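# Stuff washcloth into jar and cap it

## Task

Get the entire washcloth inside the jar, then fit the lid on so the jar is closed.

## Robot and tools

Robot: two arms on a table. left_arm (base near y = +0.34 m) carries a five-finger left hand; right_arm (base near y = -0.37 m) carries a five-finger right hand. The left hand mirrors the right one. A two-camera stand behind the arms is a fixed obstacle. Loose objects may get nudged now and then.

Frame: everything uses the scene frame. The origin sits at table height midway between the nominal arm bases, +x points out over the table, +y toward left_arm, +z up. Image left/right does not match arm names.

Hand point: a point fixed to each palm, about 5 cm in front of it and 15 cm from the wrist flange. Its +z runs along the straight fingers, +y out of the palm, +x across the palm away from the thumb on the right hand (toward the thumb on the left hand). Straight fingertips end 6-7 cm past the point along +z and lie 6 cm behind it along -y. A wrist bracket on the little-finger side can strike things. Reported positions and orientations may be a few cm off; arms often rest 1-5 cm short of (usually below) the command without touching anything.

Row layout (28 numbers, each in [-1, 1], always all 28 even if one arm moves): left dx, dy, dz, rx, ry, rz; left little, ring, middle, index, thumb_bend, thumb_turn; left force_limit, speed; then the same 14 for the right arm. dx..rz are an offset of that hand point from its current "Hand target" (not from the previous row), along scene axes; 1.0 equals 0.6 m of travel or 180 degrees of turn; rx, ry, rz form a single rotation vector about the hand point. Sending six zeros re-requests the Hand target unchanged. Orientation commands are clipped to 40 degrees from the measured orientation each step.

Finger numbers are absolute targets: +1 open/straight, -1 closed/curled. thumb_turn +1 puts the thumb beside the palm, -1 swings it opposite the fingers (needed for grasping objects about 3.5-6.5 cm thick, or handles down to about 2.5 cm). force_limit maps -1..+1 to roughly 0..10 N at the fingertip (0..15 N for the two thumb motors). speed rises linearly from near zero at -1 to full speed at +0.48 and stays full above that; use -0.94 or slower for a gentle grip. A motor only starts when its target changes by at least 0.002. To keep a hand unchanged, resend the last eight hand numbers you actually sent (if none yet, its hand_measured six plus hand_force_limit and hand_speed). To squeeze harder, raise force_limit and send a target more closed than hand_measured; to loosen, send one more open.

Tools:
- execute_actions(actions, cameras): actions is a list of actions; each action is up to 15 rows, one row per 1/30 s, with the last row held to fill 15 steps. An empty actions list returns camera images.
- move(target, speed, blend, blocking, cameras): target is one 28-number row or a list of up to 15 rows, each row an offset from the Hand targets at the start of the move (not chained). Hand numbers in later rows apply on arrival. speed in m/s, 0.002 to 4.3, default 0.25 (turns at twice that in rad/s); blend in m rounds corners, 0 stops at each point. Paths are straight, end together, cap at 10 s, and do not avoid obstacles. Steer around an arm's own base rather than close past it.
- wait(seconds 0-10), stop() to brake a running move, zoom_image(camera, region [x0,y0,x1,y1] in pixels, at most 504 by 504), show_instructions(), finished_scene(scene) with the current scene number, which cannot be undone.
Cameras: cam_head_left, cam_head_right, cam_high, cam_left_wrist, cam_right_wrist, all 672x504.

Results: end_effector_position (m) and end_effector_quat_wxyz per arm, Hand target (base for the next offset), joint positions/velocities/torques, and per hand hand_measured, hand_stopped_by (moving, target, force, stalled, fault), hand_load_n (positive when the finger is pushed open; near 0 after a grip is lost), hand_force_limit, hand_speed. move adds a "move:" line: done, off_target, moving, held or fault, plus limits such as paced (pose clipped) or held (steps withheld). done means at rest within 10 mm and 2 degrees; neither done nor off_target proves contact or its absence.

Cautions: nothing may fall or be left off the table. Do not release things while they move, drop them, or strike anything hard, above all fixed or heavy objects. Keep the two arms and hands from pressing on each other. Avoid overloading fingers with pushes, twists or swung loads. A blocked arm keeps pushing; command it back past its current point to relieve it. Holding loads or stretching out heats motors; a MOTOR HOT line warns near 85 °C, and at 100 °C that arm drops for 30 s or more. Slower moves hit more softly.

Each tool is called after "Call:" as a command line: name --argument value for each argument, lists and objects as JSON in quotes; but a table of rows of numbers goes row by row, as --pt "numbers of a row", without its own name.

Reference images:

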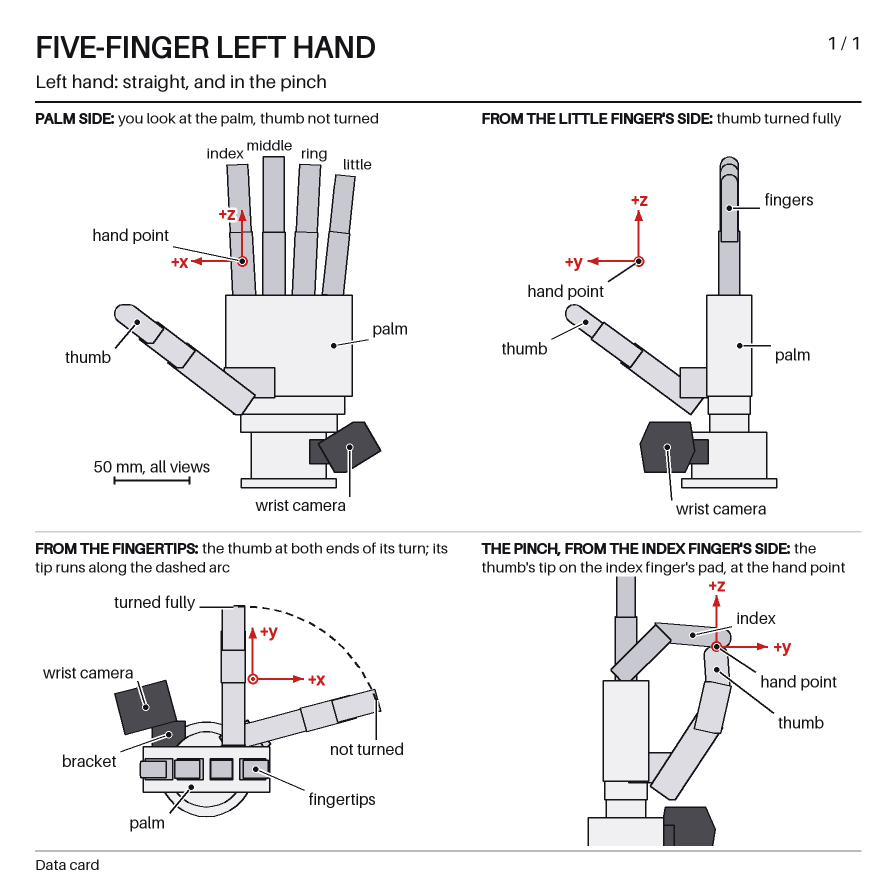

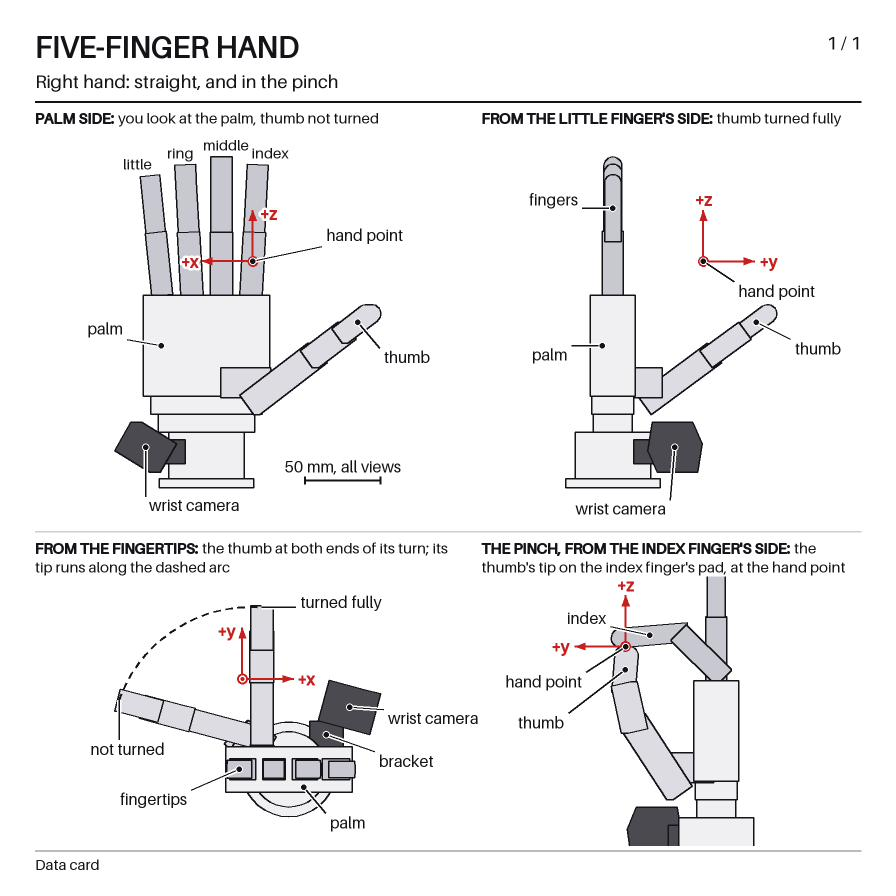

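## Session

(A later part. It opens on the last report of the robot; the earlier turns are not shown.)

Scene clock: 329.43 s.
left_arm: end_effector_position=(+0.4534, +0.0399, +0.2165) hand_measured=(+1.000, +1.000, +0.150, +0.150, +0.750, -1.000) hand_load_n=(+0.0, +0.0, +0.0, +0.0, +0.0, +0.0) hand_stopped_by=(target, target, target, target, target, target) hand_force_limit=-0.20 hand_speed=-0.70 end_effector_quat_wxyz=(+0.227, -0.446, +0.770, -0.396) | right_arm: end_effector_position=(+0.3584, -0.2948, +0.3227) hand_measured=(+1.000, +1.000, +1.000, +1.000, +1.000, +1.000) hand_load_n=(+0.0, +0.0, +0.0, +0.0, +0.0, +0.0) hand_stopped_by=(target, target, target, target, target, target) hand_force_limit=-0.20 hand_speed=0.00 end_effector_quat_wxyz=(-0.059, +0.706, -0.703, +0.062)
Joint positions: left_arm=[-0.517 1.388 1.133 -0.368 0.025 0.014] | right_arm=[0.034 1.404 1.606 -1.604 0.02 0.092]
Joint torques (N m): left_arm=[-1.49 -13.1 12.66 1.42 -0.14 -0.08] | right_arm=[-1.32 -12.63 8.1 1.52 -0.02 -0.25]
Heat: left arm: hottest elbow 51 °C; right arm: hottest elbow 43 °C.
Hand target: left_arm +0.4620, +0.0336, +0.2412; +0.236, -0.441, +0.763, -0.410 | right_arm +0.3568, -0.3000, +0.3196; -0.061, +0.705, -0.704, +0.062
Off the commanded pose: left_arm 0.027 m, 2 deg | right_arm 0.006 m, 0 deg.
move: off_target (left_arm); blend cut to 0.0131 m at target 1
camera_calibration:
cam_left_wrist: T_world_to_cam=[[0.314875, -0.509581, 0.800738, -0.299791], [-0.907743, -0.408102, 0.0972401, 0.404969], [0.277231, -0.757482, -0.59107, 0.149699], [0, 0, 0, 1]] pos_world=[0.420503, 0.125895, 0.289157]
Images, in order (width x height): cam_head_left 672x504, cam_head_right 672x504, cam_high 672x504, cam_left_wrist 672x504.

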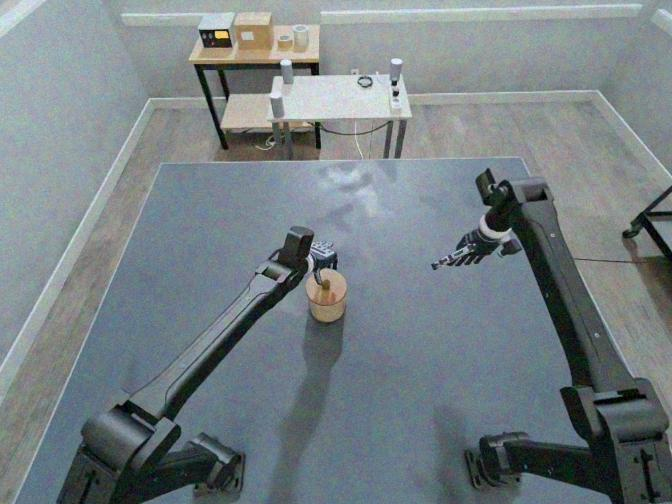

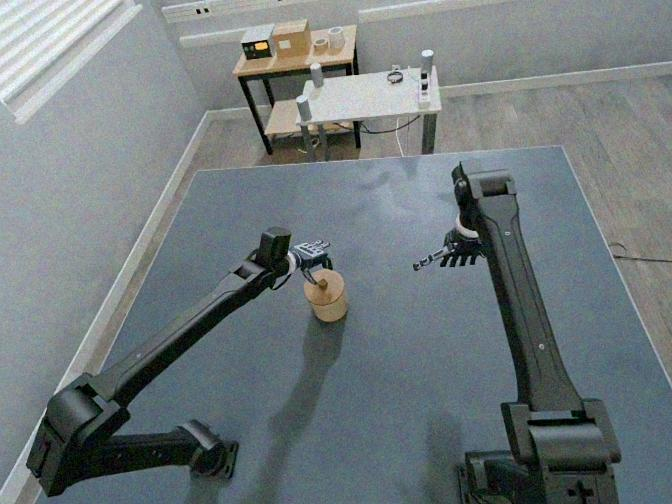

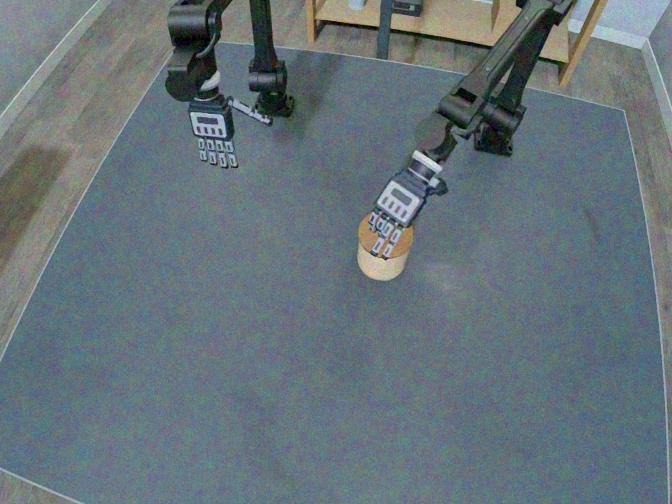

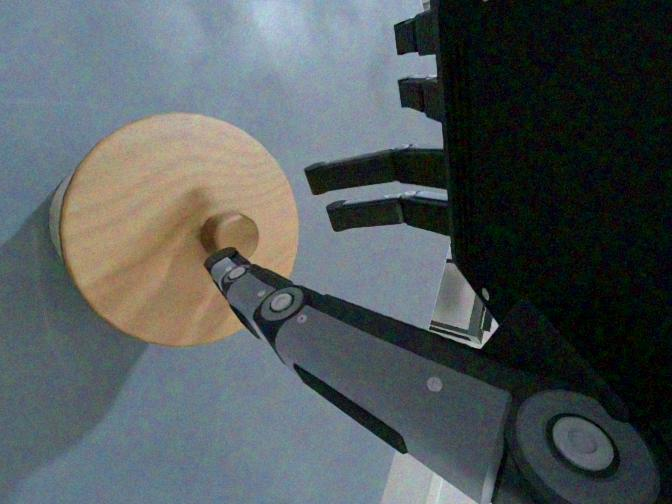

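Call:
move --pt "-0.0167 0.04 0.1 0 0 0 1 1 0.15 0.15 0.75 -1 -0.2 -0.7 0 0 0 0 0 0 1 1 1 1 1 1 -0.2 0" --pt "-0.07 0.31 0.06 -0.0694 -0.1203 0 1 1 0.15 0.15 0.75 -1 -0.2 -0.7 0 0 0 0 0 0 1 1 1 1 1 1 -0.2 0" --pt "-0.07 0.31 -0.06 -0.0694 -0.1203 0 1 1 0.15 0.15 0.75 -1 -0.2 -0.7 0 0 0 0 0 0 1 1 1 1 1 1 -0.2 0" --speed '[0.1, 0.25, 0.2]' --blend '[0.03, 0.03, 0]' --cameras '["cam_head_left", "cam_head_right", "cam_high", "cam_left_wrist"]'

Call:
zoom_image --camera "cam_head_left" --region '[296, 250, 356, 325]'

Call:
zoom_image --camera "cam_head_right" --region '[296, 250, 356, 325]'

Call:
zoom_image --camera "cam_high" --region '[350, 200, 430, 285]'

Scene clock: 343.17 s.
left_arm: end_effector_position=(+0.4173, +0.2173, +0.2076) hand_measured=(+1.000, +1.000, +0.150, +0.150, +0.750, -1.000) hand_load_n=(-0.5, +0.0, +0.0, +0.0, +0.0, +0.0) hand_stopped_by=(target, target, target, target, target, target) hand_force_limit=-0.20 hand_speed=-0.70 end_effector_quat_wxyz=(+0.327, -0.374, +0.660, -0.564) | right_arm: end_effector_position=(+0.3584, -0.2948, +0.3227) hand_measured=(+1.000, +1.000, +1.000, +1.000, +1.000, +1.000) hand_load_n=(+0.0, +0.0, +0.0, +0.0, +0.0, +0.0) hand_stopped_by=(target, target, target, target, target, target) hand_force_limit=-0.20 hand_speed=0.00 end_effector_quat_wxyz=(-0.059, +0.706, -0.703, +0.062)
Joint positions: left_arm=[-0.041 1.081 0.56 0.348 0.507 0.094] | right_arm=[0.034 1.404 1.606 -1.604 0.02 0.092]
Joint torques (N m): left_arm=[-0.56 -5.77 8.7 2.62 0.09 -0.18] | right_arm=[-1.32 -12.63 8.1 1.52 -0.02 -0.25]
Heat: left arm: hottest elbow 54 °C; right arm: hottest elbow 43 °C.
Hand target: left_arm +0.4200, +0.2196, +0.2051; +0.326, -0.379, +0.657, -0.565 | right_arm +0.3568, -0.3000, +0.3196; -0.061, +0.705, -0.704, +0.062
Off the commanded pose: left_arm 0.004 m, 1 deg | right_arm 0.006 m, 0 deg.
move: done
camera_calibration:
cam_left_wrist: T_world_to_cam=[[-0.0586037, -0.308613, 0.949381, -0.109609], [-0.893019, -0.408853, -0.18803, 0.498679], [0.446186, -0.858835, -0.251637, 0.169783], [0, 0, 0, 1]] pos_world=[0.363152, 0.315876, 0.240551]
Images, in order (width x height): cam_head_left 672x504, cam_head_right 672x504, cam_high 672x504, cam_left_wrist 672x504.

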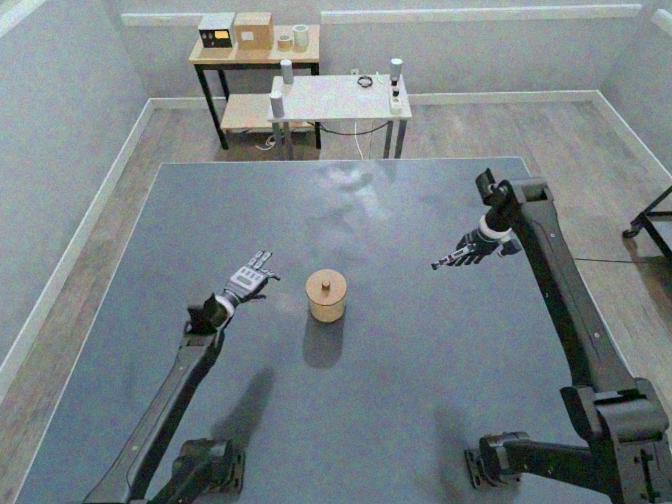

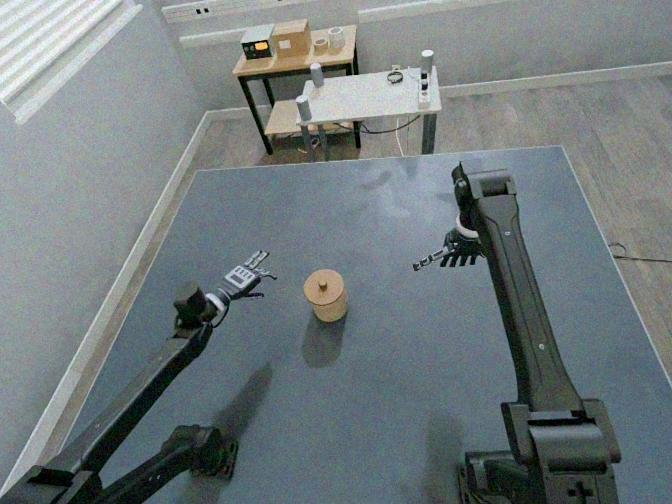

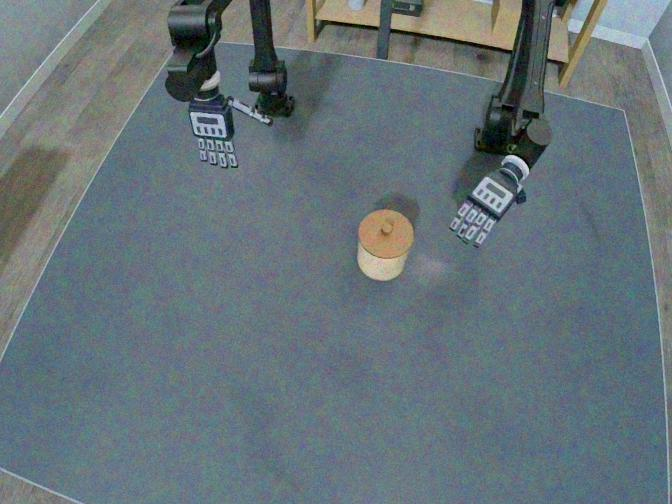

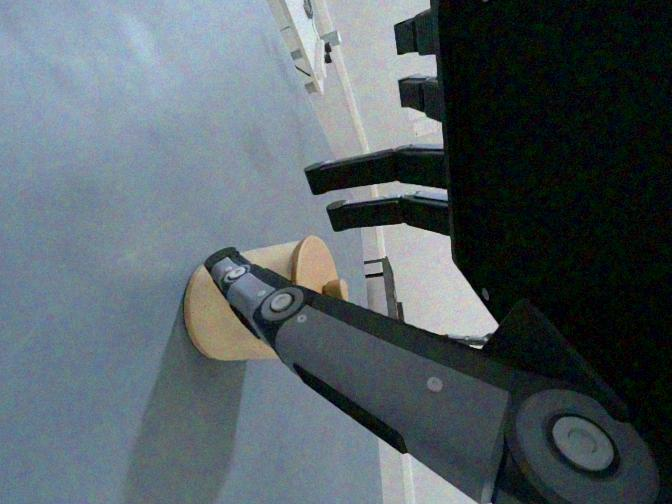

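Scaled by 6.720 from the camera's 672x504 image, which has a finer 960x720 frame.

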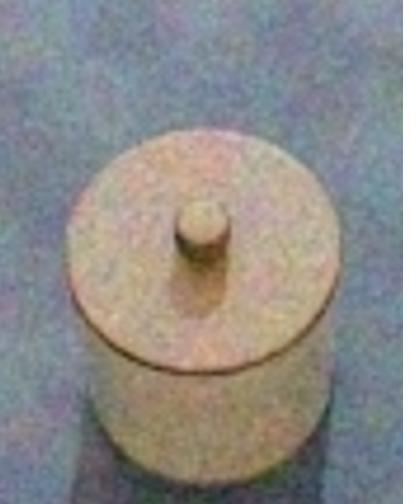

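Scaled by 6.720 from the camera's 672x504 image, which has a finer 960x720 frame.

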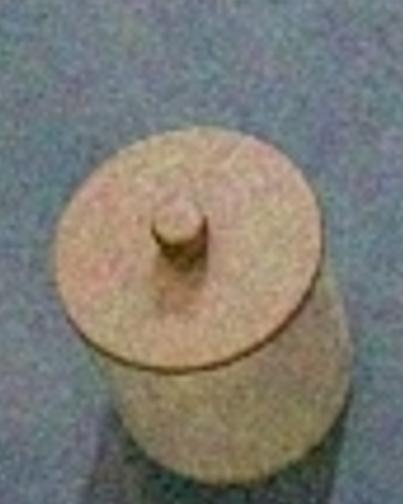

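Scaled by 5.929 from the camera's 672x504 image, which has a finer 960x720 frame.

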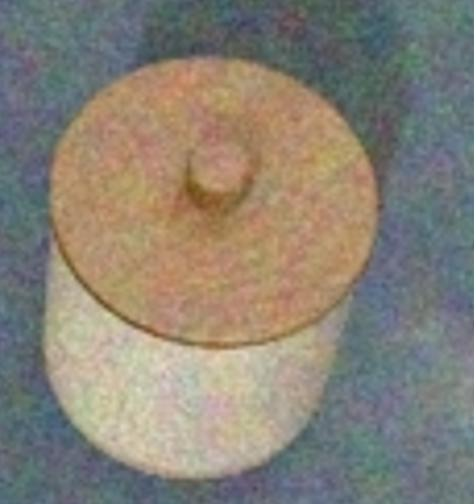

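Let me look at the seam from the wrist camera.

Call:
zoom_image --camera "cam_left_wrist" --region '[170, 220, 360, 370]'

Scaled by 2.653 from the camera's 672x504 image, which has a finer 960x720 frame.

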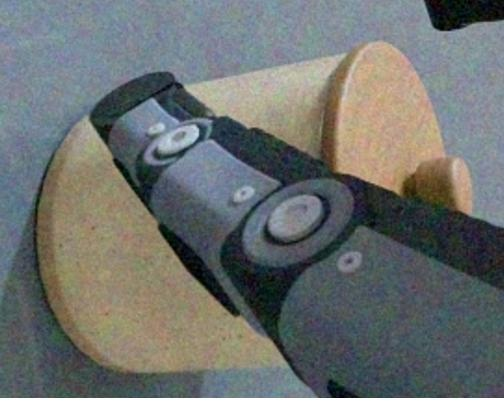

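Call:
move --target '[0, 0, 0, 0, 0, 0, 1, 1, 1, 1, 1, 1, -0.2, 0.2, 0, 0, 0, 0, 0, 0, 1, 1, 1, 1, 1, 1, -0.2, 0]' --cameras '["cam_left_wrist"]'

Call:
zoom_image --camera "cam_left_wrist" --region '[170, 210, 370, 370]'

Scene clock: 348.53 s.
left_arm: end_effector_position=(+0.4173, +0.2172, +0.2077) hand_measured=(+1.000, +1.000, +1.000, +1.000, +1.000, +1.000) hand_load_n=(+0.0, +0.0, +0.0, +0.0, +0.0, +0.0) hand_stopped_by=(target, target, target, target, target, target) hand_force_limit=-0.20 hand_speed=0.20 end_effector_quat_wxyz=(+0.327, -0.374, +0.660, -0.564) | right_arm: end_effector_position=(+0.3584, -0.2948, +0.3227) hand_measured=(+1.000, +1.000, +1.000, +1.000, +1.000, +1.000) hand_load_n=(+0.0, +0.0, +0.0, +0.0, -0.5, +0.0) hand_stopped_by=(target, target, target, target, target, target) hand_force_limit=-0.20 hand_speed=0.00 end_effector_quat_wxyz=(-0.059, +0.706, -0.703, +0.062)
Joint positions: left_arm=[-0.041 1.081 0.56 0.349 0.508 0.094] | right_arm=[0.034 1.404 1.606 -1.604 0.02 0.092]
Joint torques (N m): left_arm=[-0.56 -5.83 8.68 2.61 0.07 -0.19] | right_arm=[-1.32 -12.69 8.1 1.54 -0.02 -0.25]
Heat: left arm: hottest elbow 53 °C; right arm: hottest elbow 43 °C.
Hand target: left_arm +0.4200, +0.2196, +0.2051; +0.326, -0.379, +0.657, -0.565 | right_arm +0.3568, -0.3000, +0.3196; -0.061, +0.705, -0.704, +0.062
Off the commanded pose: left_arm 0.004 m, 1 deg | right_arm 0.006 m, 0 deg.
move: done
camera_calibration:
cam_left_wrist: T_world_to_cam=[[-0.059083, -0.308546, 0.949373, -0.109454], [-0.893136, -0.408459, -0.188332, 0.49867], [0.445889, -0.859046, -0.251441, 0.16991], [0, 0, 0, 1]] pos_world=[0.363153, 0.315875, 0.240551]
Images, in order (width x height): cam_left_wrist 672x504.

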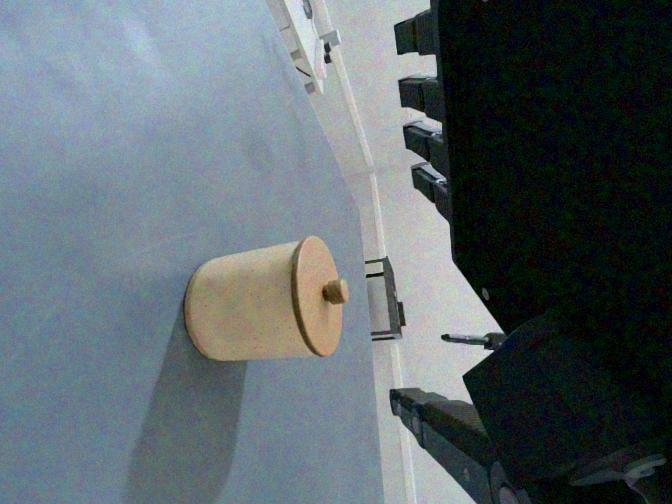

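Scaled by 2.520 from the camera's 672x504 image, which has a finer 960x720 frame.

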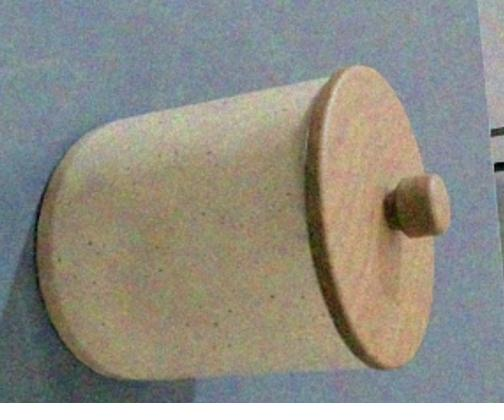

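Call:
finished_scene --scene 2

The scene is finished: the task was done.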